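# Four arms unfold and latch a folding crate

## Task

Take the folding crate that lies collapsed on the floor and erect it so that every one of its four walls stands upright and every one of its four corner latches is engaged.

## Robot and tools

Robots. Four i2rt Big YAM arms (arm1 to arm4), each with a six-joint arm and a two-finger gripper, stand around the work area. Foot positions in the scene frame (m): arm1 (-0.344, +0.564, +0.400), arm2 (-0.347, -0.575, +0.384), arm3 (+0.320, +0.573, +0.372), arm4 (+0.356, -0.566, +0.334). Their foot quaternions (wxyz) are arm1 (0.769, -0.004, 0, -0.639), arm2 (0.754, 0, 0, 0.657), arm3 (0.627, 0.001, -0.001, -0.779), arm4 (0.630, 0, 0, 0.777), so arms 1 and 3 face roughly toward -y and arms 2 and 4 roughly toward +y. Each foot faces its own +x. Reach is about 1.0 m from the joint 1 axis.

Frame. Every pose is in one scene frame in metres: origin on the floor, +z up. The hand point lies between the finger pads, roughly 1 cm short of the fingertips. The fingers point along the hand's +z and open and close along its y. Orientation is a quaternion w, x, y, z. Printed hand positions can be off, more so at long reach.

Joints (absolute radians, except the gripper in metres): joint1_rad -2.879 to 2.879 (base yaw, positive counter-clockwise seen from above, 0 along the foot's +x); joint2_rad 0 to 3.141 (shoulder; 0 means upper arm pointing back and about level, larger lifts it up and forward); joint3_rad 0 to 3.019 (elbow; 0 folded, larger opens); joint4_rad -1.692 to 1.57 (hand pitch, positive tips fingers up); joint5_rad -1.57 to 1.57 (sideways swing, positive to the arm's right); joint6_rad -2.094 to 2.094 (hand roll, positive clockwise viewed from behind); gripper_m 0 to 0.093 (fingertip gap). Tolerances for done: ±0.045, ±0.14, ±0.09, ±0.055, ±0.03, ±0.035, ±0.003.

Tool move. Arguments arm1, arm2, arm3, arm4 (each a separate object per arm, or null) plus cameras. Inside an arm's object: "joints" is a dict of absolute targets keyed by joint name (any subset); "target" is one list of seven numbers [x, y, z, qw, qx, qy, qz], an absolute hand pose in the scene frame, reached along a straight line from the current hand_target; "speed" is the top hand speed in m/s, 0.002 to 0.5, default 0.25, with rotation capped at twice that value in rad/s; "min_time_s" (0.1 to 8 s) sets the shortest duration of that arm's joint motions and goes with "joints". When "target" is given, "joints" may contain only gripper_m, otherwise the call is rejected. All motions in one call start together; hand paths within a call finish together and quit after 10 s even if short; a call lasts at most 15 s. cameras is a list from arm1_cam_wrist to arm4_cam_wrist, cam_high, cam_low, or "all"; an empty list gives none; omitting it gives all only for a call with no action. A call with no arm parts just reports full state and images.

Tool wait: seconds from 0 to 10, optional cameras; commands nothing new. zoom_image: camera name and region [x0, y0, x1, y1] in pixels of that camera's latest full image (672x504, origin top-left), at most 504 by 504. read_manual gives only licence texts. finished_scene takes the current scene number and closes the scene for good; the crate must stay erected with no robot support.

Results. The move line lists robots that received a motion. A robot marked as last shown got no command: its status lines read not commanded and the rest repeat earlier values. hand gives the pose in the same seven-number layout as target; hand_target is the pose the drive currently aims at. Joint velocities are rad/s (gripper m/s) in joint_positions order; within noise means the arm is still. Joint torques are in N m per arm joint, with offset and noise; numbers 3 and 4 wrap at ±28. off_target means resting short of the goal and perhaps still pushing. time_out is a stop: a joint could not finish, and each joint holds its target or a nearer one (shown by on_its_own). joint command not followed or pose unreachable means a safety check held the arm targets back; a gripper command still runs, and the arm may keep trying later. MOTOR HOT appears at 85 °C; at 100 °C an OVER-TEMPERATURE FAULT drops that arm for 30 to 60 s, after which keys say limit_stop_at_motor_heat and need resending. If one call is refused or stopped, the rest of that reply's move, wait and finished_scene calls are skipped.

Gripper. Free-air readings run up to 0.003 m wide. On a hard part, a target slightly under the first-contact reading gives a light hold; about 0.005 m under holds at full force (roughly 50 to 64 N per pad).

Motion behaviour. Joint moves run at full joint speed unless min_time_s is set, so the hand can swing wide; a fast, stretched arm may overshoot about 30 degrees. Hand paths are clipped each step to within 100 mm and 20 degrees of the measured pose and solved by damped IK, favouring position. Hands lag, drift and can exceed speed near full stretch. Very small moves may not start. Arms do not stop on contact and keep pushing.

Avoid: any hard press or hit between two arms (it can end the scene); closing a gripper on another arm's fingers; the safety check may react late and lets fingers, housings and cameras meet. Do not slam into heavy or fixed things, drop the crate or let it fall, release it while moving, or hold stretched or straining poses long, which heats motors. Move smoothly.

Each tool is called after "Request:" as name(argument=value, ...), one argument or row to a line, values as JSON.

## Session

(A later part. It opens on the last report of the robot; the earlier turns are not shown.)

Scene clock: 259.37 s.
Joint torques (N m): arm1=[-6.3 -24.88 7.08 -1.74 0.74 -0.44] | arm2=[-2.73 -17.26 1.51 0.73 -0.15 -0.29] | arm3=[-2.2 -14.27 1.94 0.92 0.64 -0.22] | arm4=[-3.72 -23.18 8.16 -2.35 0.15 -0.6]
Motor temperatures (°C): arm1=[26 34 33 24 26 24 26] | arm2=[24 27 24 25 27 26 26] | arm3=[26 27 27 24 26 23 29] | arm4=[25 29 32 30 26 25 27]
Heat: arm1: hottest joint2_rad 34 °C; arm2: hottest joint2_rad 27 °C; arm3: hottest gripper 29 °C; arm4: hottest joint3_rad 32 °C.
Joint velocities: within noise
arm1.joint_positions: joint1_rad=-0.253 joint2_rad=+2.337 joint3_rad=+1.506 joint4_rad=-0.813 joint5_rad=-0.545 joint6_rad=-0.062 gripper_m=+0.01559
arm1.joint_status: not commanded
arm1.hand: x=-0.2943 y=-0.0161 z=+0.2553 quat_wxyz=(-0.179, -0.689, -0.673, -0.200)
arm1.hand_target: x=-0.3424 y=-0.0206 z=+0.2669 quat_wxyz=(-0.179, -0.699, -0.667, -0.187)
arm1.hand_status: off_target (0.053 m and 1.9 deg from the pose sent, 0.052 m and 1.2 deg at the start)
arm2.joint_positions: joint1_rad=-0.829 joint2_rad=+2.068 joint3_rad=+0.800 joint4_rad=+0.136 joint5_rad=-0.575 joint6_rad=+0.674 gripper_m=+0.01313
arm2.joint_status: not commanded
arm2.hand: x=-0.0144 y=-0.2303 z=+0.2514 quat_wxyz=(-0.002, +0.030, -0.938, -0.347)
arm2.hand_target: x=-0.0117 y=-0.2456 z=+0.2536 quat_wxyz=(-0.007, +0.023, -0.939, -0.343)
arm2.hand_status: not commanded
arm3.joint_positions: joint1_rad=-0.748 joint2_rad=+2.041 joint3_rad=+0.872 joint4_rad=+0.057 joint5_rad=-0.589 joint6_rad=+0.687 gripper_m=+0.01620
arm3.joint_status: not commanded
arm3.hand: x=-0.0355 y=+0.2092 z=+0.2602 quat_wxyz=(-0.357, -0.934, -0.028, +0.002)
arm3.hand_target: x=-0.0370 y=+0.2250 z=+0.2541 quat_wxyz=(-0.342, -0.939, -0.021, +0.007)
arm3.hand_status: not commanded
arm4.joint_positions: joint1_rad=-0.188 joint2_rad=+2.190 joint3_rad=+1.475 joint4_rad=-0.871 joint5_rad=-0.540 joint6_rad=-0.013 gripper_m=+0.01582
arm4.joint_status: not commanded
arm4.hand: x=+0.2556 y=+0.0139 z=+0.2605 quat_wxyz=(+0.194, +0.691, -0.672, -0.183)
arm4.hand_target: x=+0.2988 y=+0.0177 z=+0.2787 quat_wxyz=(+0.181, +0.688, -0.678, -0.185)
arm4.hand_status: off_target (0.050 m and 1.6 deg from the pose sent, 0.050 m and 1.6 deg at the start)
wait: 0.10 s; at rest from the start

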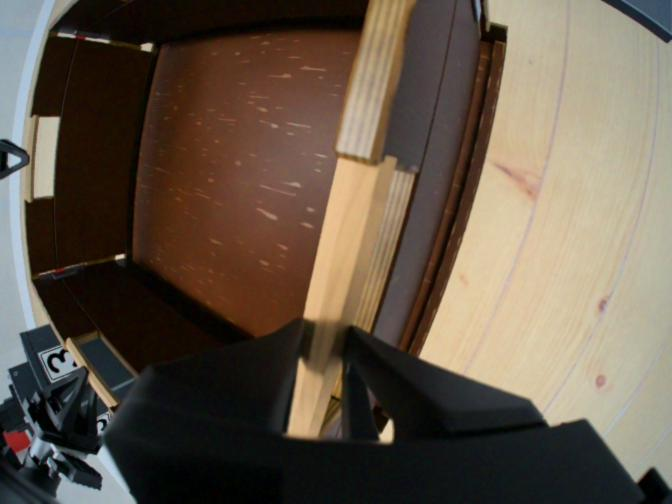

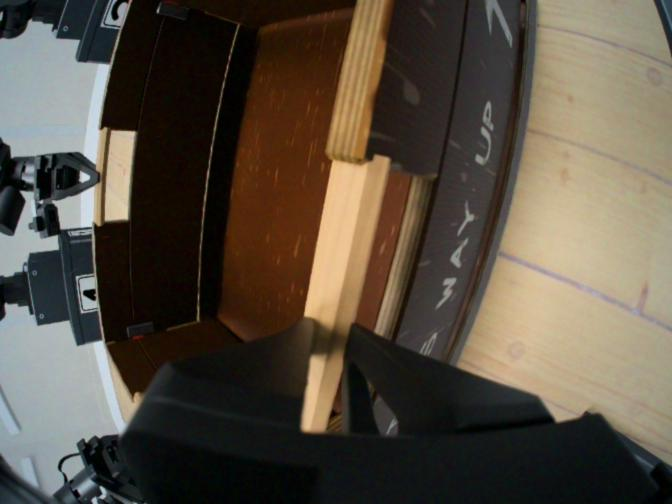

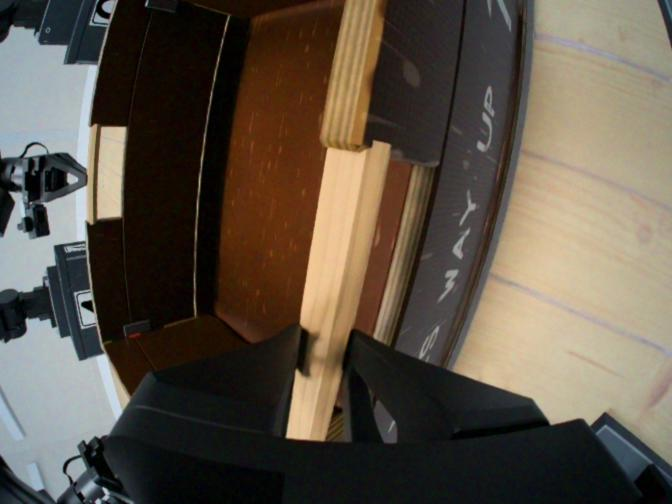

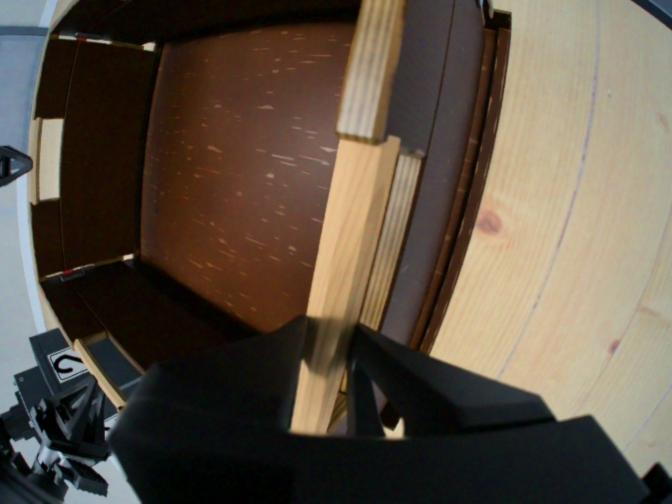

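Request:
move(
  arm1={"target": [-0.385, -0.022, 0.262, 0.1789, 0.6979, 0.6678, 0.1870], "speed": 0.08},
  arm4={"target": [0.342, 0.018, 0.270, 0.1816, 0.6882, -0.6777, -0.1844], "speed": 0.08},
  cameras=["cam_high", "cam_low"],
)

Request:
zoom_image(
  camera="cam_high",
  region=[250, 190, 420, 400],
)

Request:
zoom_image(
  camera="cam_low",
  region=[215, 180, 475, 380],
)

Scene clock: 264.27 s.
Joint torques (N m): arm1=[-11.58 -24.41 7.16 -1.69 1.56 -0.63] | arm2=[-2.67 -17.32 1.51 0.73 -0.15 -0.29] | arm3=[-2.14 -14.51 2.09 1.02 0.67 -0.18] | arm4=[-7.94 -21.66 8.79 -3.17 0.85 -0.99]
Motor temperatures (°C): arm1=[26 34 33 24 26 24 26] | arm2=[24 27 24 25 27 26 26] | arm3=[26 27 27 24 26 23 29] | arm4=[25 29 32 30 26 25 27]
Heat: arm1: hottest joint2_rad 34 °C; arm2: hottest joint2_rad 27 °C; arm3: hottest gripper 29 °C; arm4: hottest joint3_rad 32 °C.
move: arm1 off_target; arm4 off_target
Joint velocities: within noise
arm1.joint_positions: joint1_rad=-0.260 joint2_rad=+2.353 joint3_rad=+1.534 joint4_rad=-0.856 joint5_rad=-0.559 joint6_rad=-0.111 gripper_m=+0.01553
arm1.joint_status: not commanded
arm1.hand: x=-0.2967 y=-0.0164 z=+0.2548 quat_wxyz=(-0.180, -0.677, -0.682, -0.211)
arm1.hand_target: x=-0.3794 y=-0.0178 z=+0.2609 quat_wxyz=(-0.179, -0.699, -0.667, -0.187)
arm1.hand_status: off_target (0.089 m and 4.0 deg from the pose sent, 0.091 m and 1.9 deg at the start)
arm2, arm3: as last shown
arm4.joint_positions: joint1_rad=-0.196 joint2_rad=+2.194 joint3_rad=+1.475 joint4_rad=-0.874 joint5_rad=-0.560 joint6_rad=-0.047 gripper_m=+0.01582
arm4.joint_status: not commanded
arm4.hand: x=+0.2571 y=+0.0131 z=+0.2598 quat_wxyz=(+0.200, +0.697, -0.662, -0.191)
arm4.hand_target: x=+0.3350 y=+0.0148 z=+0.2686 quat_wxyz=(+0.182, +0.687, -0.679, -0.186)
arm4.hand_status: off_target (0.086 m and 3.1 deg from the pose sent, 0.087 m and 1.6 deg at the start)

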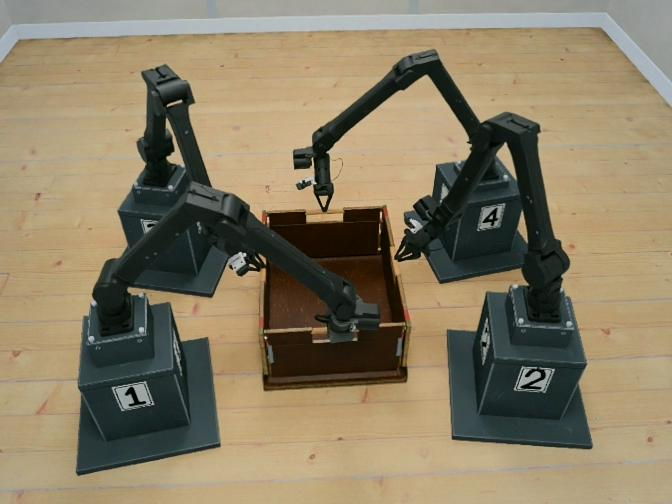

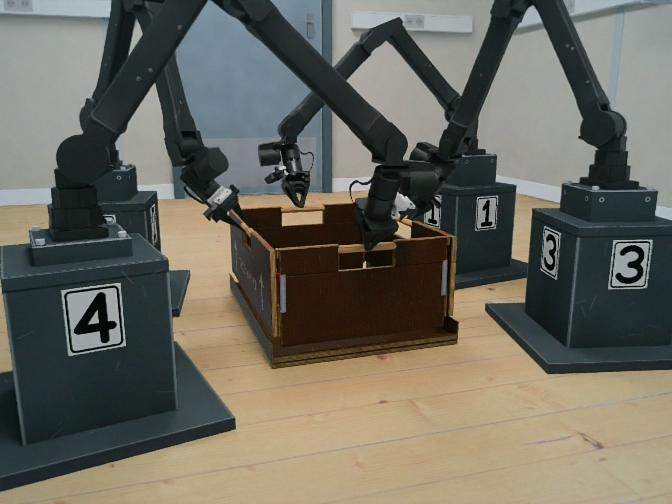

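Scaled by 2.400 from the camera's image (finer frame: 960x720).

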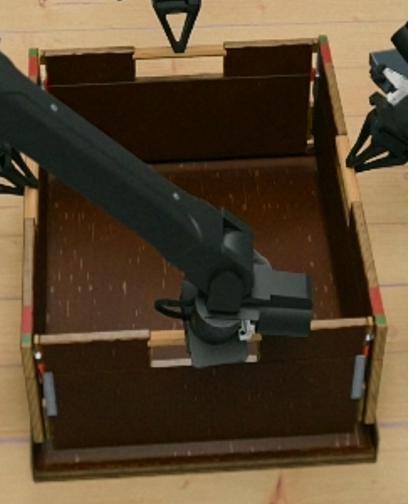

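Scaled by 1.938 from the camera's image (finer frame: 960x720).

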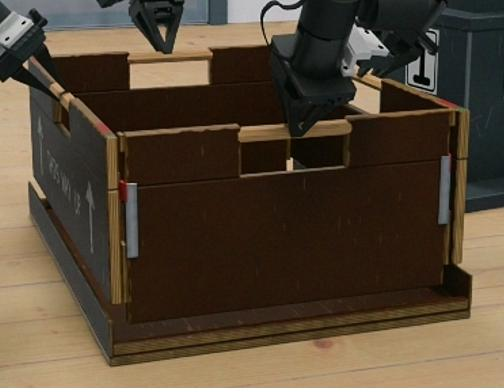

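Request:
move(
  arm1={"target": [-0.335, -0.022, 0.266, 0.1789, 0.6979, 0.6678, 0.1870], "speed": 0.15},
  arm4={"target": [0.293, 0.018, 0.276, 0.1816, 0.6882, -0.6777, -0.1844], "speed": 0.15},
  arm3={"target": [-0.038, 0.185, 0.254, 0.3419, 0.9394, 0.0207, -0.0075], "speed": 0.08},
  arm2={"target": [-0.011, -0.210, 0.252, 0.0082, -0.0226, 0.9394, 0.3419], "speed": 0.08},
  cameras=["cam_high", "cam_low"],
)

Request:
zoom_image(
  camera="cam_high",
  region=[250, 190, 420, 400],
)

Request:
zoom_image(
  camera="cam_low",
  region=[215, 180, 475, 380],
)

Scene clock: 272.23 s.
Joint torques (N m): arm1=[-4.66 -26.11 4.9 0.24 1.33 -0.07] | arm2=[1.96 -15.27 4.98 1.13 0.38 0.1] | arm3=[1.73 -12.45 6.19 1.1 1.1 0.24] | arm4=[-2.49 -23.18 7.97 -1.68 0.66 -0.22]
Motor temperatures (°C): arm1=[26 33 33 24 27 24 26] | arm2=[24 27 24 25 27 26 26] | arm3=[26 27 27 24 26 23 29] | arm4=[25 30 32 30 27 25 28]
Heat: arm1: hottest joint2_rad 33 °C; arm2: hottest joint2_rad 27 °C; arm3: hottest gripper 29 °C; arm4: hottest joint3_rad 32 °C.
move: arm1 off_target; arm2 off_target; arm3 off_target; arm4 off_target
Joint velocities: within noise
arm1.joint_positions: joint1_rad=-0.259 joint2_rad=+2.353 joint3_rad=+1.534 joint4_rad=-0.853 joint5_rad=-0.561 joint6_rad=-0.088 gripper_m=+0.01551
arm1.joint_status: not commanded
arm1.hand: x=-0.2957 y=-0.0170 z=+0.2548 quat_wxyz=(-0.179, -0.684, -0.675, -0.212)
arm1.hand_target: x=-0.3342 y=-0.0214 z=+0.2654 quat_wxyz=(-0.179, -0.698, -0.667, -0.188)
arm1.hand_status: off_target (0.041 m and 3.4 deg from the pose sent, 0.040 m and 4.0 deg at the start)
arm2.joint_positions: joint1_rad=-0.819 joint2_rad=+2.067 joint3_rad=+0.803 joint4_rad=+0.136 joint5_rad=-0.561 joint6_rad=+0.706 gripper_m=+0.01313
arm2.joint_status: not commanded
arm2.hand: x=-0.0142 y=-0.2274 z=+0.2515 quat_wxyz=(-0.001, +0.018, -0.939, -0.343)
arm2.hand_target: x=-0.0086 y=-0.2131 z=+0.2531 quat_wxyz=(-0.009, +0.023, -0.939, -0.344)
arm2.hand_status: off_target (0.018 m and 0.9 deg from the pose sent, 0.021 m and 1.2 deg at the start)
arm3.joint_positions: joint1_rad=-0.738 joint2_rad=+2.039 joint3_rad=+0.874 joint4_rad=+0.057 joint5_rad=-0.567 joint6_rad=+0.713 gripper_m=+0.01620
arm3.joint_status: not commanded
arm3.hand: x=-0.0351 y=+0.2067 z=+0.2595 quat_wxyz=(-0.350, -0.937, -0.019, +0.003)
arm3.hand_target: x=-0.0408 y=+0.1897 z=+0.2540 quat_wxyz=(-0.342, -0.940, -0.020, +0.010)
arm3.hand_status: off_target (0.023 m and 1.1 deg from the pose sent, 0.025 m and 2.1 deg at the start)
arm4.joint_positions: joint1_rad=-0.193 joint2_rad=+2.194 joint3_rad=+1.475 joint4_rad=-0.874 joint5_rad=-0.554 joint6_rad=-0.036 gripper_m=+0.01582
arm4.joint_status: not commanded
arm4.hand: x=+0.2563 y=+0.0128 z=+0.2592 quat_wxyz=(+0.199, +0.695, -0.665, -0.188)
arm4.hand_target: x=+0.2929 y=+0.0178 z=+0.2750 quat_wxyz=(+0.181, +0.688, -0.678, -0.184)
arm4.hand_status: off_target (0.041 m and 2.6 deg from the pose sent, 0.040 m and 3.1 deg at the start)

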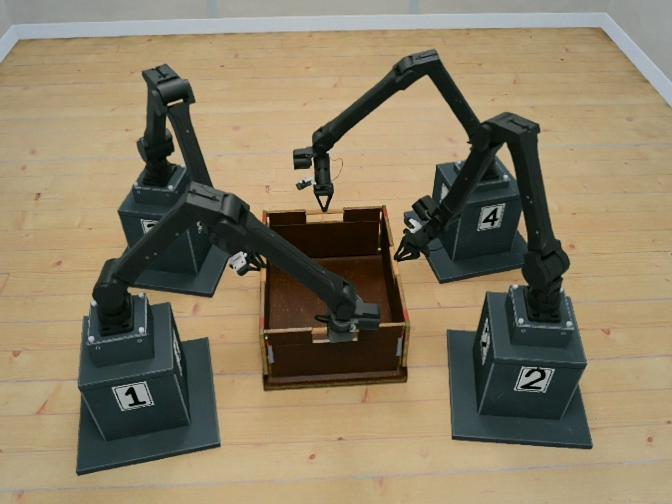

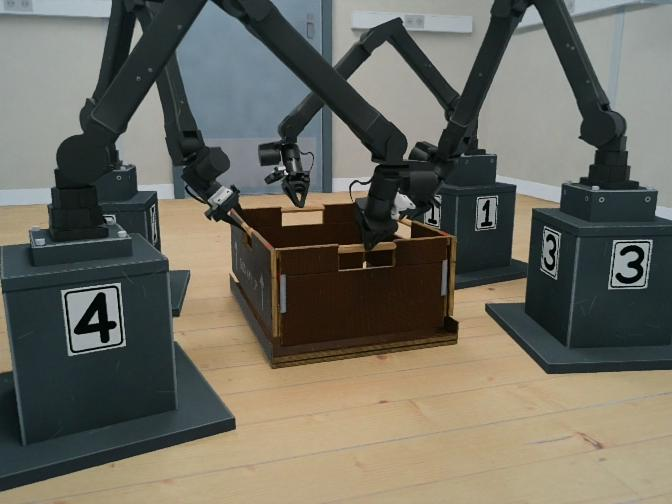

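Scaled by 2.400 from the camera's image (finer frame: 960x720).

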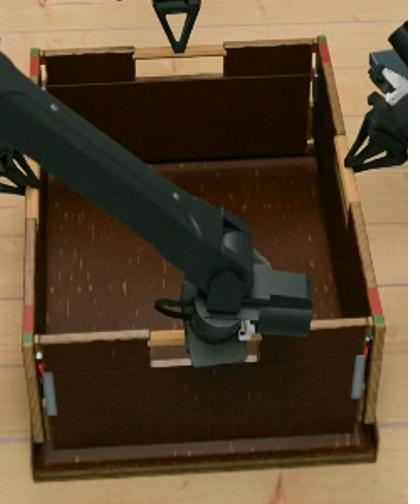

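Scaled by 1.938 from the camera's image (finer frame: 960x720).

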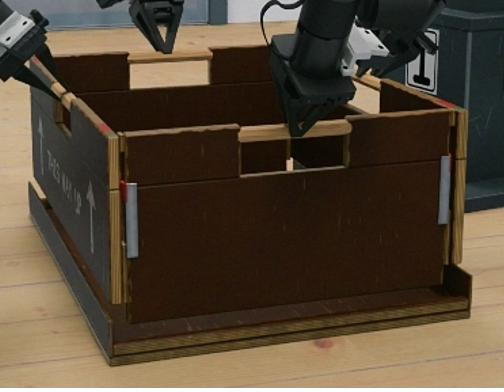

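Request:
zoom_image(
  camera="cam_high",
  region=[255, 315, 285, 375],
)

Request:
zoom_image(
  camera="cam_high",
  region=[385, 305, 415, 365],
)

Request:
zoom_image(
  camera="cam_high",
  region=[370, 200, 400, 240],
)

Request:
zoom_image(
  camera="cam_low",
  region=[260, 230, 310, 330],
)

Request:
zoom_image(
  camera="cam_low",
  region=[425, 220, 475, 320],
)

Scaled by 8.400 from the camera's image (finer frame: 960x720).

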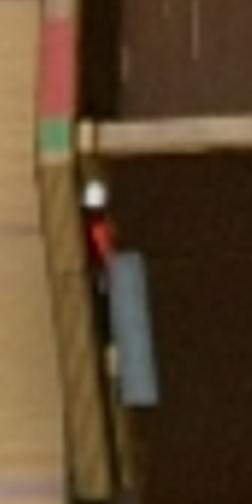

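Scaled by 8.400 from the camera's image (finer frame: 960x720).

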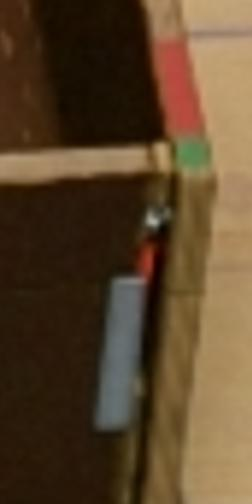

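Scaled by 12.600 from the camera's image (finer frame: 960x720).

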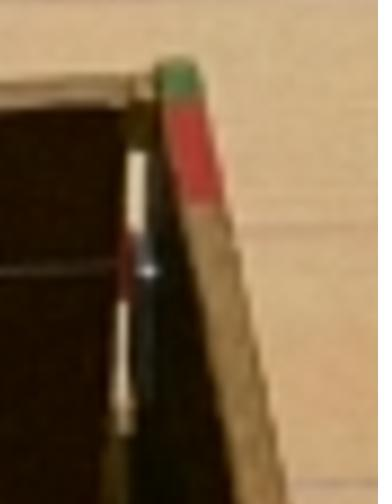

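Scaled by 5.040 from the camera's image (finer frame: 960x720).

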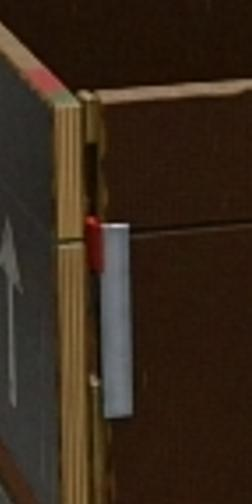

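Scaled by 5.040 from the camera's image (finer frame: 960x720).

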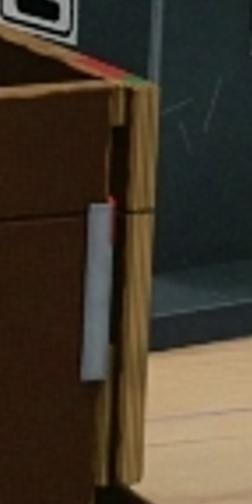

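Request:
move(
  arm1={"target": [-0.272, -0.020, 0.260, 0.1789, 0.6979, 0.6678, 0.1870], "speed": 0.1},
  arm4={"target": [0.232, 0.016, 0.270, 0.1816, 0.6882, -0.6777, -0.1844], "speed": 0.1},
  cameras=["cam_high", "cam_low"],
)

Request:
zoom_image(
  camera="cam_high",
  region=[250, 190, 420, 400],
)

Request:
zoom_image(
  camera="cam_low",
  region=[215, 180, 475, 380],
)

Scene clock: 277.57 s.
Joint torques (N m): arm1=[1.49 -24.47 4.96 1.09 -0.03 0.15] | arm2=[1.85 -15.21 5 1.11 0.38 0.1] | arm3=[2.2 -12.51 6.11 1.25 1.12 0.25] | arm4=[3.49 -22.18 7.05 0.4 -0.33 0.28]
Motor temperatures (°C): arm1=[26 33 33 24 27 24 26] | arm2=[24 27 24 25 27 26 26] | arm3=[26 27 28 24 27 23 29] | arm4=[25 30 32 30 27 25 28]
Heat: arm1: hottest joint2_rad 33 °C; arm2: hottest joint2_rad 27 °C; arm3: hottest gripper 29 °C; arm4: hottest joint3_rad 32 °C.
move: arm1 off_target; arm4 off_target
Joint velocities: within noise
arm1.joint_positions: joint1_rad=-0.243 joint2_rad=+2.327 joint3_rad=+1.489 joint4_rad=-0.782 joint5_rad=-0.525 joint6_rad=+0.001 gripper_m=+0.01551
arm1.joint_status: not commanded
arm1.hand: x=-0.2920 y=-0.0162 z=+0.2541 quat_wxyz=(-0.173, -0.707, -0.659, -0.192)
arm1.hand_target: x=-0.2791 y=-0.0183 z=+0.2592 quat_wxyz=(-0.174, -0.702, -0.664, -0.186)
arm1.hand_status: off_target (0.021 m and 1.7 deg from the pose sent, 0.024 m and 3.4 deg at the start)
arm2, arm3: as last shown
arm2.hand_target: x=-0.0085 y=-0.2131 z=+0.2531 quat_wxyz=(-0.009, +0.023, -0.939, -0.344)
arm4.joint_positions: joint1_rad=-0.176 joint2_rad=+2.182 joint3_rad=+1.465 joint4_rad=-0.851 joint5_rad=-0.517 joint6_rad=+0.028 gripper_m=+0.01580
arm4.joint_status: not commanded
arm4.hand: x=+0.2519 y=+0.0137 z=+0.2597 quat_wxyz=(+0.185, +0.685, -0.682, -0.176)
arm4.hand_target: x=+0.2391 y=+0.0149 z=+0.2691 quat_wxyz=(+0.180, +0.687, -0.680, -0.180)
arm4.hand_status: off_target (0.023 m and 1.2 deg from the pose sent, 0.027 m and 2.6 deg at the start)

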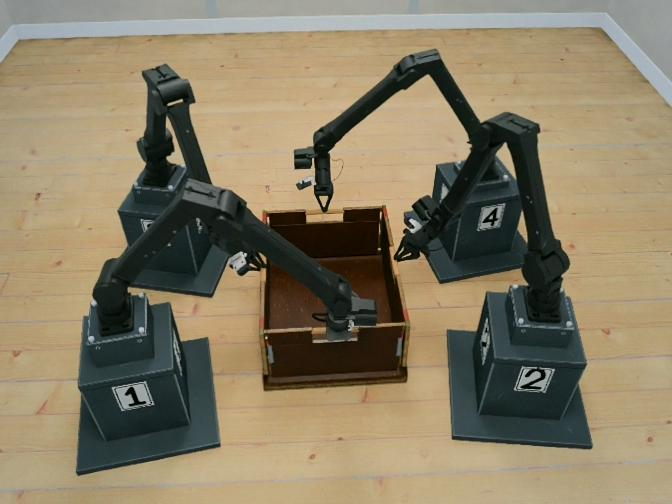

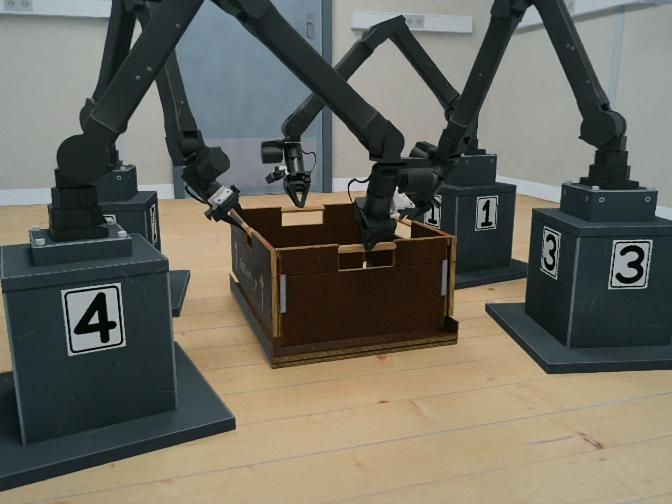

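Scaled by 2.400 from the camera's image (finer frame: 960x720).

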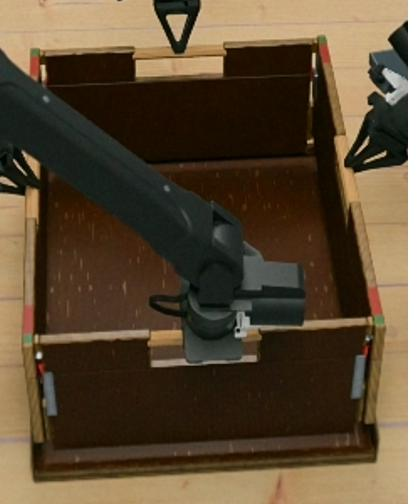

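Scaled by 1.938 from the camera's image (finer frame: 960x720).

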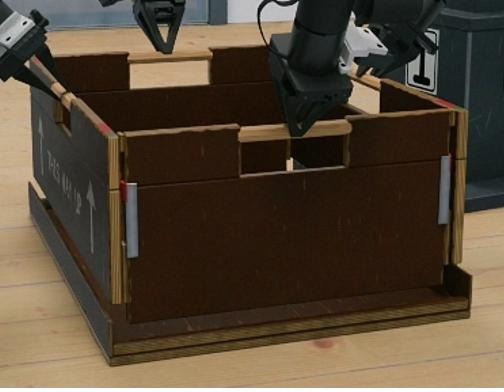

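Request:
move(
  arm1={"target": [-0.315, -0.020, 0.264, 0.1789, 0.6979, 0.6678, 0.1870], "speed": 0.15},
  arm4={"target": [0.275, 0.016, 0.274, 0.1816, 0.6882, -0.6777, -0.1844], "speed": 0.15},
  arm3={"target": [-0.038, 0.240, 0.254, 0.3419, 0.9394, 0.0207, -0.0075], "speed": 0.1},
  arm2={"target": [-0.011, -0.260, 0.252, 0.0082, -0.0226, 0.9394, 0.3419], "speed": 0.1},
  cameras=["cam_high", "cam_low"],
)

Request:
zoom_image(
  camera="cam_high",
  region=[250, 190, 420, 400],
)

Request:
zoom_image(
  camera="cam_low",
  region=[215, 180, 475, 380],
)

Scene clock: 284.67 s.
Joint torques (N m): arm1=[-2.32 -24.29 6.52 -0.69 -0.02 -0.31] | arm2=[-4.19 -17.2 0.68 0.54 -0.28 -0.42] | arm3=[-3.96 -14.56 0.75 0.58 0.12 -0.35] | arm4=[-0.21 -22.36 7.73 -1.03 -0.27 -0.32]
Motor temperatures (°C): arm1=[26 33 32 24 27 24 26] | arm2=[24 27 25 25 27 26 26] | arm3=[26 27 28 24 27 23 29] | arm4=[25 30 32 30 27 25 28]
Heat: arm1: hottest joint2_rad 33 °C; arm2: hottest joint2_rad 27 °C; arm3: hottest gripper 29 °C; arm4: hottest joint3_rad 32 °C.
move: arm1 off_target; arm2 off_target; arm3 off_target; arm4 off_target
Joint velocities: within noise
arm1.joint_positions: joint1_rad=-0.250 joint2_rad=+2.327 joint3_rad=+1.489 joint4_rad=-0.785 joint5_rad=-0.538 joint6_rad=-0.027 gripper_m=+0.01551
arm1.joint_status: not commanded
arm1.hand: x=-0.2937 y=-0.0160 z=+0.2553 quat_wxyz=(-0.179, -0.699, -0.665, -0.194)
arm1.hand_target: x=-0.3088 y=-0.0215 z=+0.2645 quat_wxyz=(-0.183, -0.694, -0.671, -0.186)
arm1.hand_status: off_target (0.023 m and 0.9 deg from the pose sent, 0.025 m and 1.7 deg at the start)
arm2.joint_positions: joint1_rad=-0.829 joint2_rad=+2.067 joint3_rad=+0.795 joint4_rad=+0.147 joint5_rad=-0.573 joint6_rad=+0.666 gripper_m=+0.01309
arm2.joint_status: not commanded
arm2.hand: x=-0.0142 y=-0.2305 z=+0.2520 quat_wxyz=(-0.007, +0.035, -0.937, -0.348)
arm2.hand_target: x=-0.0131 y=-0.2553 z=+0.2514 quat_wxyz=(-0.009, +0.022, -0.940, -0.341)
arm2.hand_status: off_target (0.030 m and 1.6 deg from the pose sent, 0.033 m and 0.9 deg at the start)
arm3.joint_positions: joint1_rad=-0.747 joint2_rad=+2.038 joint3_rad=+0.868 joint4_rad=+0.060 joint5_rad=-0.586 joint6_rad=+0.682 gripper_m=+0.01620
arm3.joint_status: not commanded
arm3.hand: x=-0.0343 y=+0.2096 z=+0.2606 quat_wxyz=(-0.356, -0.934, -0.031, +0.004)
arm3.hand_target: x=-0.0334 y=+0.2345 z=+0.2546 quat_wxyz=(-0.343, -0.939, -0.022, +0.004)
arm3.hand_status: off_target (0.031 m and 2.1 deg from the pose sent, 0.034 m and 1.1 deg at the start)
arm4.joint_positions: joint1_rad=-0.182 joint2_rad=+2.182 joint3_rad=+1.465 joint4_rad=-0.853 joint5_rad=-0.527 joint6_rad=+0.015 gripper_m=+0.01580
arm4.joint_status: not commanded
arm4.hand: x=+0.2539 y=+0.0139 z=+0.2606 quat_wxyz=(+0.188, +0.686, -0.679, -0.181)
arm4.hand_target: x=+0.2692 y=+0.0172 z=+0.2735 quat_wxyz=(+0.180, +0.690, -0.676, -0.186)
arm4.hand_status: off_target (0.025 m and 0.9 deg from the pose sent, 0.027 m and 1.2 deg at the start)

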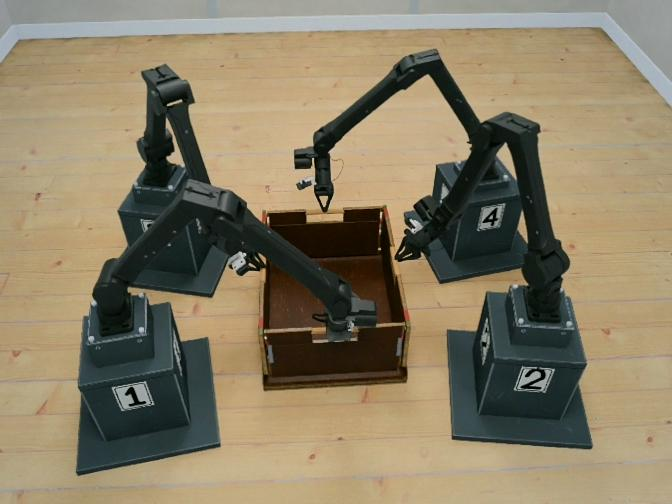

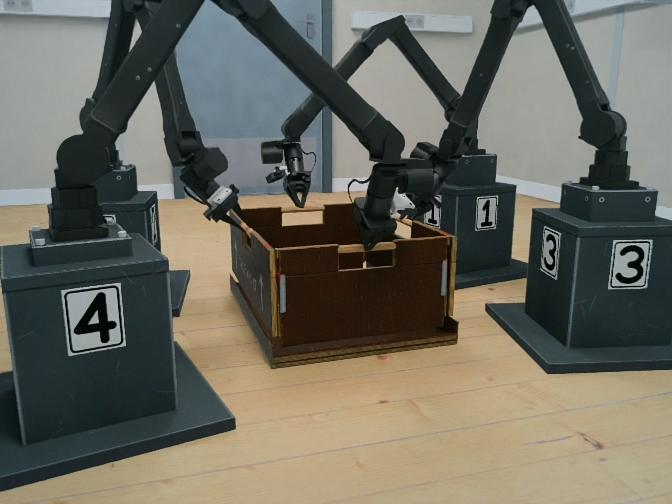

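Scaled by 2.400 from the camera's image (finer frame: 960x720).

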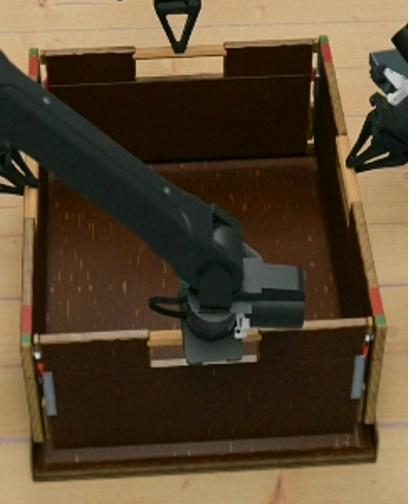

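Scaled by 1.938 from the camera's image (finer frame: 960x720).

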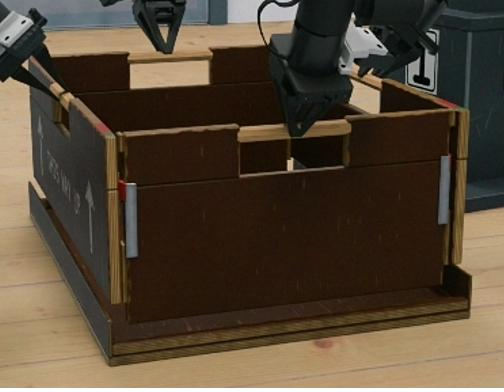

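Request:
move(
  arm2={"joints": {"gripper_m": 0.042}},
  arm3={"joints": {"gripper_m": 0.042}},
)

Request:
move(
  arm2={"target": [-0.0142, -0.305, 0.345, 0.0082, -0.0226, 0.9394, 0.3419], "speed": 0.15},
  arm3={"target": [-0.0343, 0.285, 0.352, 0.3419, 0.9394, 0.0207, -0.0075], "speed": 0.15},
)

Request:
move(
  arm2={"target": [-0.10, -0.30, 0.43, 0.2706, -0.6533, 0.6533, 0.2706], "speed": 0.25},
  arm3={"target": [0.08, 0.30, 0.43, 0.2706, 0.6533, 0.6533, -0.2706], "speed": 0.25},
  cameras=["arm2_cam_wrist", "arm3_cam_wrist", "cam_high", "cam_low"],
)

Scene clock: 291.37 s.
Joint torques (N m): arm1=[-2.43 -24.64 6.49 -0.66 -0.02 -0.32] | arm2=[0.44 -16.32 3.12 0.65 -0.26 -0.16] | arm3=[-1.85 -14.51 2.03 0.68 0.07 -0.1] | arm4=[-0.21 -22.42 7.73 -1.03 -0.26 -0.32]
Motor temperatures (°C): arm1=[26 34 33 24 26 24 26] | arm2=[24 27 25 25 27 26 26] | arm3=[26 27 28 24 27 23 29] | arm4=[25 30 31 30 27 25 28]
Heat: arm1: hottest joint2_rad 34 °C; arm2: hottest joint2_rad 27 °C; arm3: hottest gripper 29 °C; arm4: hottest joint3_rad 31 °C.
move: arm2 done; arm3 done
Joint velocities: within noise
arm1, arm4: as last shown
arm2.joint_positions: joint1_rad=-0.881 joint2_rad=+2.064 joint3_rad=+0.754 joint4_rad=+0.139 joint5_rad=-0.573 joint6_rad=+0.648 gripper_m=+0.04189
arm2.joint_status: all done
arm2.hand: x=-0.0173 y=-0.2610 z=+0.2445 quat_wxyz=(-0.001, +0.012, -0.942, -0.336)
arm2.hand_target: x=-0.0136 y=-0.2572 z=+0.2505 quat_wxyz=(-0.007, +0.020, -0.941, -0.339)
arm2.hand_status: not commanded
arm3.joint_positions: joint1_rad=-0.771 joint2_rad=+2.035 joint3_rad=+0.849 joint4_rad=+0.060 joint5_rad=-0.581 joint6_rad=+0.659 gripper_m=+0.04192
arm3.joint_status: all done
arm3.hand: x=-0.0358 y=+0.2240 z=+0.2572 quat_wxyz=(-0.350, -0.936, -0.027, +0.008)
arm3.hand_target: x=-0.0344 y=+0.2349 z=+0.2546 quat_wxyz=(-0.342, -0.939, -0.021, +0.006)
arm3.hand_status: not commanded
pictures: none

Scene clock: 292.87 s.
Joint torques (N m): arm1=[-1.85 -23.94 6.68 -0.62 -0.02 -0.29] | arm2=[-0.85 -14.27 4.41 0.49 -0.53 -0.21] | arm3=[-1.03 -12.51 3.85 0.58 -0.34 -0.1] | arm4=[-0.21 -22.42 7.73 -1.02 -0.26 -0.32]
Motor temperatures (°C): arm1=[26 34 33 24 26 24 26] | arm2=[24 27 25 25 27 26 26] | arm3=[26 27 28 24 27 23 29] | arm4=[25 31 31 30 27 25 28]
Heat: arm1: hottest joint2_rad 34 °C; arm2: hottest joint2_rad 27 °C; arm3: hottest gripper 29 °C; arm4: hottest joint2_rad 31 °C.
move: arm2 done; arm3 done
Joint velocities: within noise
arm1, arm4: as last shown
arm2.joint_positions: joint1_rad=-0.988 joint2_rad=+1.751 joint3_rad=+0.693 joint4_rad=-0.172 joint5_rad=-0.616 joint6_rad=+0.520 gripper_m=+0.04189
arm2.joint_status: not commanded
arm2.hand: x=-0.0148 y=-0.3052 z=+0.3388 quat_wxyz=(-0.004, +0.017, -0.940, -0.340)
arm2.hand_target: x=-0.0119 y=-0.3053 z=+0.3451 quat_wxyz=(-0.009, +0.021, -0.939, -0.343)
arm2.hand_status: done (0.006 m and 0.9 deg from the pose sent, 0.110 m and 1.6 deg at the start)
arm3.joint_positions: joint1_rad=-0.891 joint2_rad=+1.731 joint3_rad=+0.789 joint4_rad=-0.250 joint5_rad=-0.604 joint6_rad=+0.547 gripper_m=+0.04192
arm3.joint_status: not commanded
arm3.hand: x=-0.0419 y=+0.2820 z=+0.3533 quat_wxyz=(-0.343, -0.939, -0.016, +0.015)
arm3.hand_target: x=-0.0375 y=+0.2886 z=+0.3508 quat_wxyz=(-0.340, -0.940, -0.014, +0.009)
arm3.hand_status: done (0.008 m and 1.0 deg from the pose sent, 0.113 m and 1.3 deg at the start)
pictures: none

Scene clock: 296.87 s.
Joint torques (N m): arm1=[-2.84 -24.12 6.49 -0.8 0.03 -0.36] | arm2=[0.5 -9.7 5.83 0.58 -0.59 -0.13] | arm3=[0.79 -7.36 4.93 0.81 -0.42 -0.01] | arm4=[-0.26 -22.42 7.73 -1.03 -0.26 -0.32]
Motor temperatures (°C): arm1=[26 34 33 24 26 24 26] | arm2=[24 27 25 25 27 26 26] | arm3=[26 27 28 24 27 23 29] | arm4=[25 31 31 30 27 25 28]
Heat: arm1: hottest joint2_rad 34 °C; arm2: hottest joint2_rad 27 °C; arm3: hottest gripper 29 °C; arm4: hottest joint2_rad 31 °C.
move: arm2 done; arm3 done
Joint velocities: within noise
arm1, arm4: as last shown
arm2.joint_positions: joint1_rad=-0.881 joint2_rad=+1.346 joint3_rad=+0.499 joint4_rad=-0.254 joint5_rad=-0.639 joint6_rad=-0.851 gripper_m=+0.04189
arm2.joint_status: not commanded
arm2.hand: x=-0.1004 y=-0.3013 z=+0.4226 quat_wxyz=(-0.264, +0.652, -0.657, -0.269)
arm2.hand_target: x=-0.1008 y=-0.2978 z=+0.4295 quat_wxyz=(-0.271, +0.658, -0.649, -0.270)
arm2.hand_status: done (0.007 m and 0.9 deg from the pose sent, 0.125 m and 88.2 deg at the start)
arm3.joint_positions: joint1_rad=-0.796 joint2_rad=+1.278 joint3_rad=+0.515 joint4_rad=-0.300 joint5_rad=-0.635 joint6_rad=-0.844 gripper_m=+0.04192
arm3.joint_status: not commanded
arm3.hand: x=+0.0717 y=+0.2967 z=+0.4321 quat_wxyz=(-0.266, -0.652, -0.653, +0.278)
arm3.hand_target: x=+0.0811 y=+0.2969 z=+0.4303 quat_wxyz=(-0.270, -0.647, -0.660, +0.271)
arm3.hand_status: done (0.009 m and 1.0 deg from the pose sent, 0.145 m and 87.7 deg at the start)

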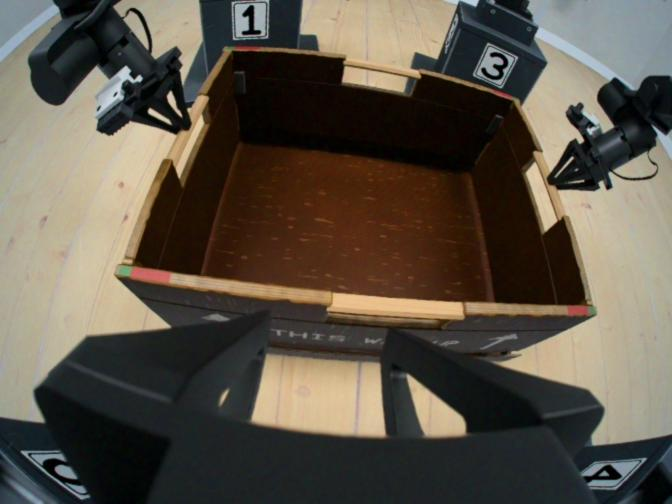

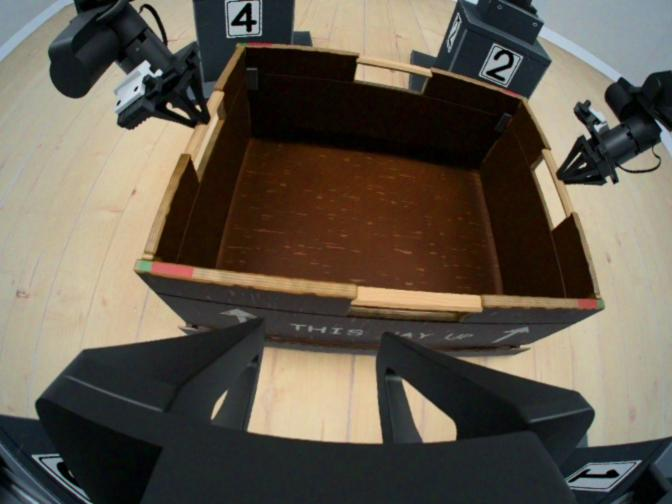

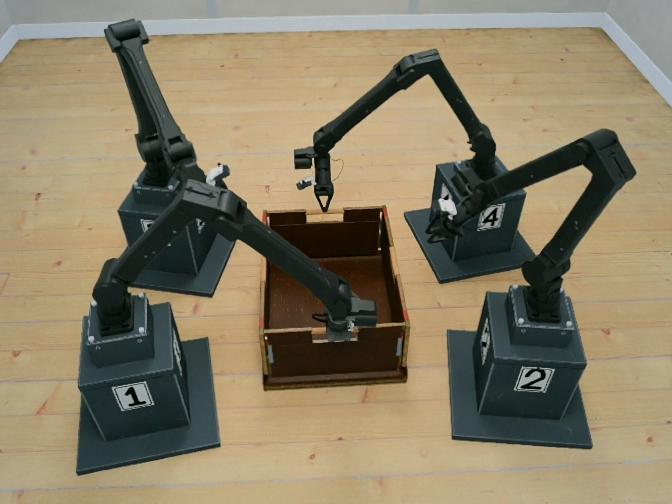

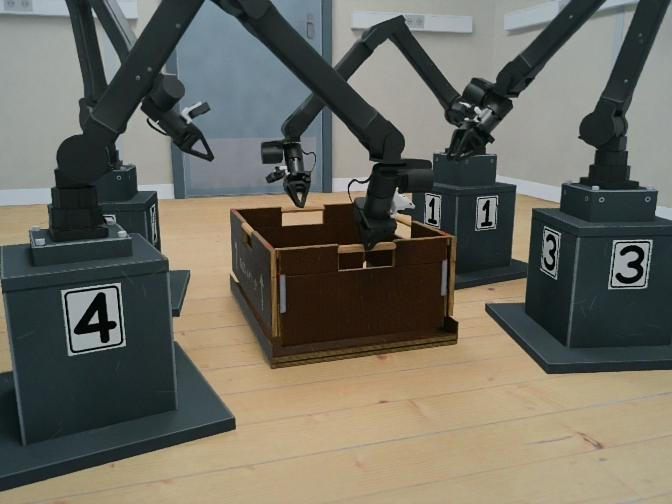

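Zoom on corners.

Request:
zoom_image(
  camera="arm2_cam_wrist",
  region=[210, 35, 280, 105],
)

Request:
zoom_image(
  camera="arm2_cam_wrist",
  region=[465, 80, 545, 160],
)

Request:
zoom_image(
  camera="arm3_cam_wrist",
  region=[225, 35, 295, 105],
)

Request:
zoom_image(
  camera="arm3_cam_wrist",
  region=[475, 80, 555, 160],
)

Request:
zoom_image(
  camera="cam_low",
  region=[260, 230, 310, 330],
)

Request:
zoom_image(
  camera="cam_high",
  region=[255, 315, 285, 375],
)

Scaled by 7.200 from the camera's image (finer frame: 960x720).

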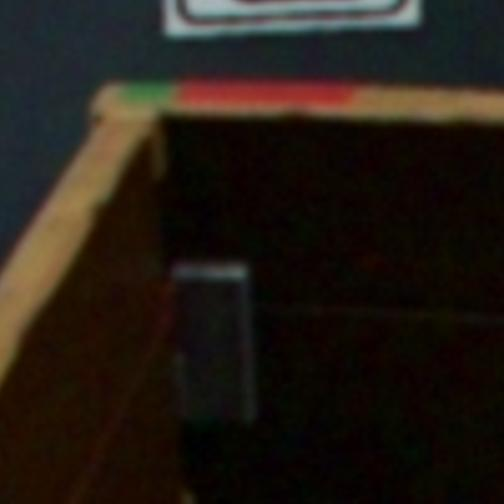

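Scaled by 6.300 from the camera's image (finer frame: 960x720).

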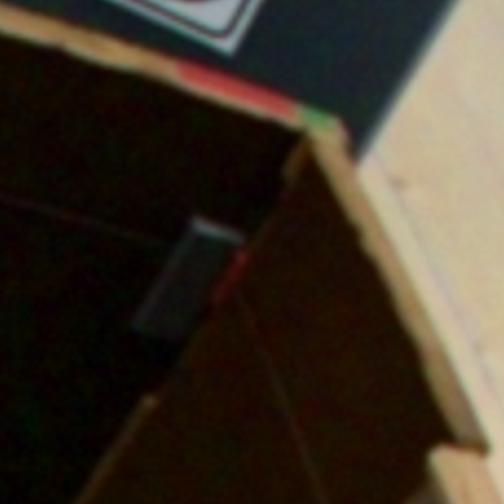

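Scaled by 7.200 from the camera's image (finer frame: 960x720).

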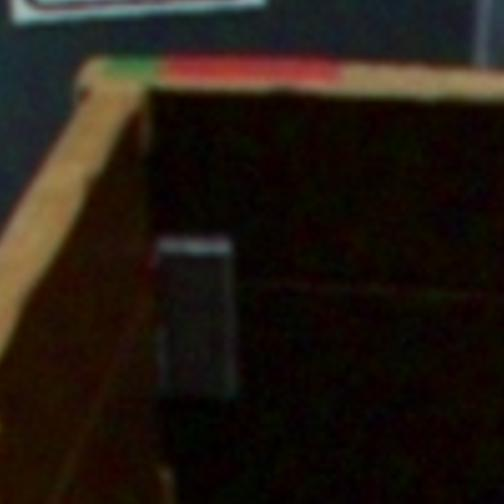

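Scaled by 6.300 from the camera's image (finer frame: 960x720).

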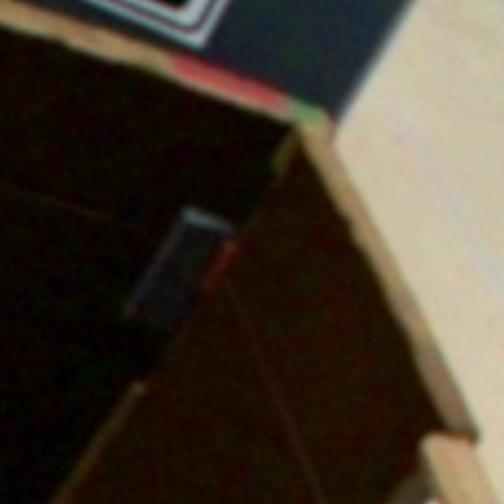

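Scaled by 5.040 from the camera's image (finer frame: 960x720).

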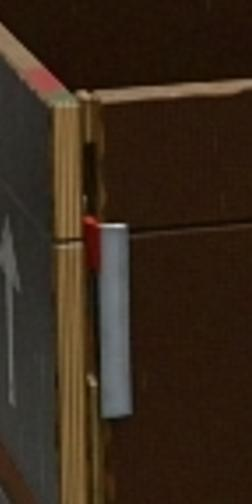

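Scaled by 8.400 from the camera's image (finer frame: 960x720).

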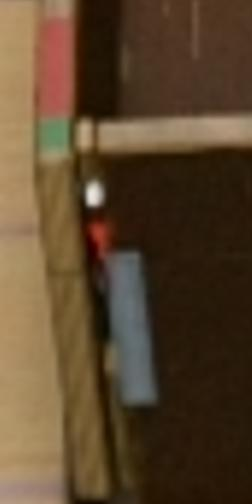

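Request:
move(
  arm1={"target": [-0.257, -0.018, 0.260, 0.1789, 0.6979, 0.6678, 0.1870], "speed": 0.1},
  arm4={"target": [0.217, 0.015, 0.270, 0.1816, 0.6882, -0.6777, -0.1844], "speed": 0.1},
  cameras=["arm2_cam_wrist", "arm3_cam_wrist", "cam_high", "cam_low"],
)

Scene clock: 302.77 s.
Joint torques (N m): arm1=[3.43 -24.35 5.16 1.11 -0.35 0.15] | arm2=[0.56 -9.7 5.83 0.58 -0.59 -0.12] | arm3=[0.62 -8.35 5.04 0.66 -0.44 -0.02] | arm4=[5.07 -21.95 7.25 0.65 -0.71 0.41]
Motor temperatures (°C): arm1=[26 34 33 24 26 24 26] | arm2=[24 27 25 25 27 26 26] | arm3=[26 27 28 24 27 23 29] | arm4=[25 31 31 30 27 25 28]
Heat: arm1: hottest joint2_rad 34 °C; arm2: hottest joint2_rad 27 °C; arm3: hottest gripper 29 °C; arm4: hottest joint2_rad 31 °C.
move: arm1 off_target; arm4 off_target
Joint velocities: within noise
arm1.joint_positions: joint1_rad=-0.239 joint2_rad=+2.320 joint3_rad=+1.476 joint4_rad=-0.762 joint5_rad=-0.519 joint6_rad=+0.019 gripper_m=+0.01550
arm1.joint_status: not commanded
arm1.hand: x=-0.2903 y=-0.0155 z=+0.2543 quat_wxyz=(-0.173, -0.711, -0.656, -0.187)
arm1.hand_target: x=-0.2646 y=-0.0160 z=+0.2593 quat_wxyz=(-0.175, -0.700, -0.666, -0.186)
arm1.hand_status: off_target (0.034 m and 2.2 deg from the pose sent, 0.037 m and 0.9 deg at the start)
arm2.joint_positions: joint1_rad=-0.881 joint2_rad=+1.346 joint3_rad=+0.499 joint4_rad=-0.254 joint5_rad=-0.639 joint6_rad=-0.853 gripper_m=+0.04189
arm2.joint_status: not commanded
arm2.hand: x=-0.1004 y=-0.3013 z=+0.4226 quat_wxyz=(-0.265, +0.653, -0.657, -0.269)
arm2.hand_target: x=-0.1008 y=-0.2978 z=+0.4295 quat_wxyz=(-0.271, +0.659, -0.648, -0.270)
arm2.hand_status: not commanded
arm3.joint_positions: joint1_rad=-0.805 joint2_rad=+1.278 joint3_rad=+0.515 joint4_rad=-0.300 joint5_rad=-0.635 joint6_rad=-0.844 gripper_m=+0.04192
arm3.joint_status: not commanded
arm3.hand: x=+0.0691 y=+0.2990 z=+0.4321 quat_wxyz=(-0.265, -0.655, -0.650, +0.279)
arm3.hand_target: x=+0.0786 y=+0.2991 z=+0.4303 quat_wxyz=(-0.268, -0.650, -0.657, +0.273)
arm3.hand_status: not commanded
arm4.joint_positions: joint1_rad=-0.171 joint2_rad=+2.177 joint3_rad=+1.457 joint4_rad=-0.841 joint5_rad=-0.514 joint6_rad=+0.044 gripper_m=+0.01580
arm4.joint_status: not commanded
arm4.hand: x=+0.2498 y=+0.0129 z=+0.2598 quat_wxyz=(+0.184, +0.682, -0.686, -0.176)
arm4.hand_target: x=+0.2238 y=+0.0134 z=+0.2698 quat_wxyz=(+0.183, +0.687, -0.679, -0.183)
arm4.hand_status: off_target (0.034 m and 1.5 deg from the pose sent, 0.038 m and 0.9 deg at the start)

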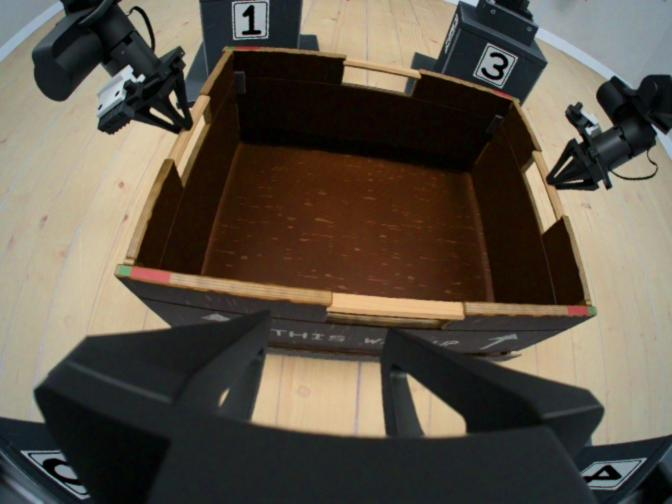

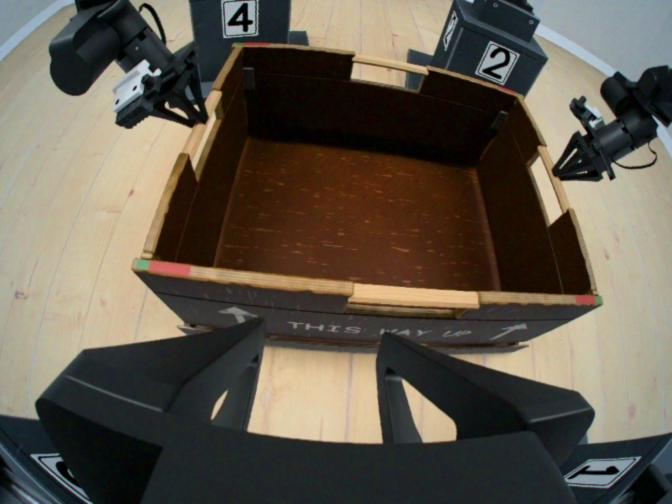

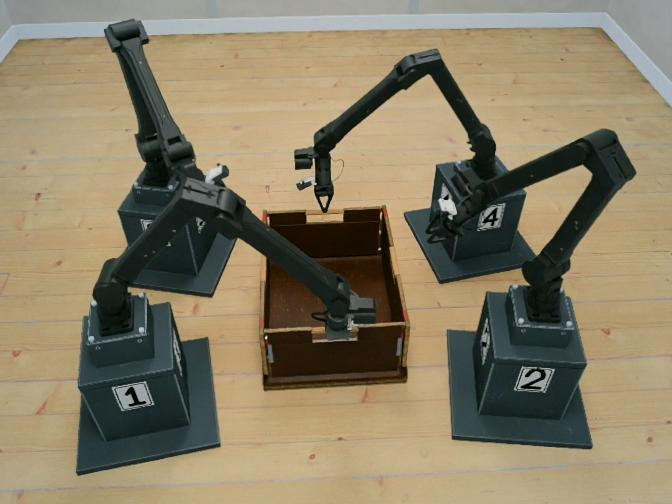

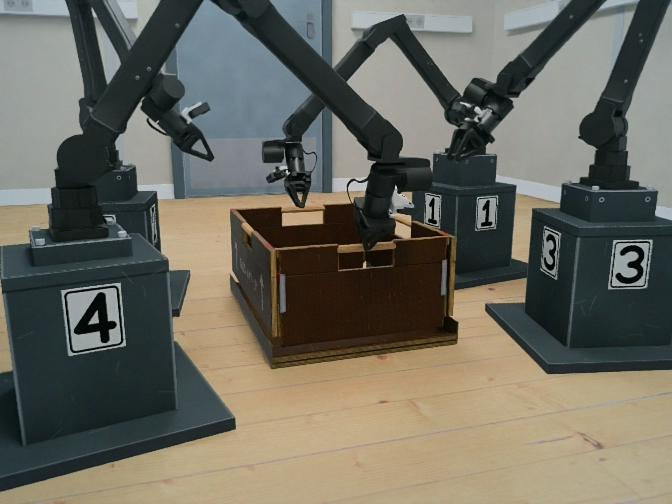

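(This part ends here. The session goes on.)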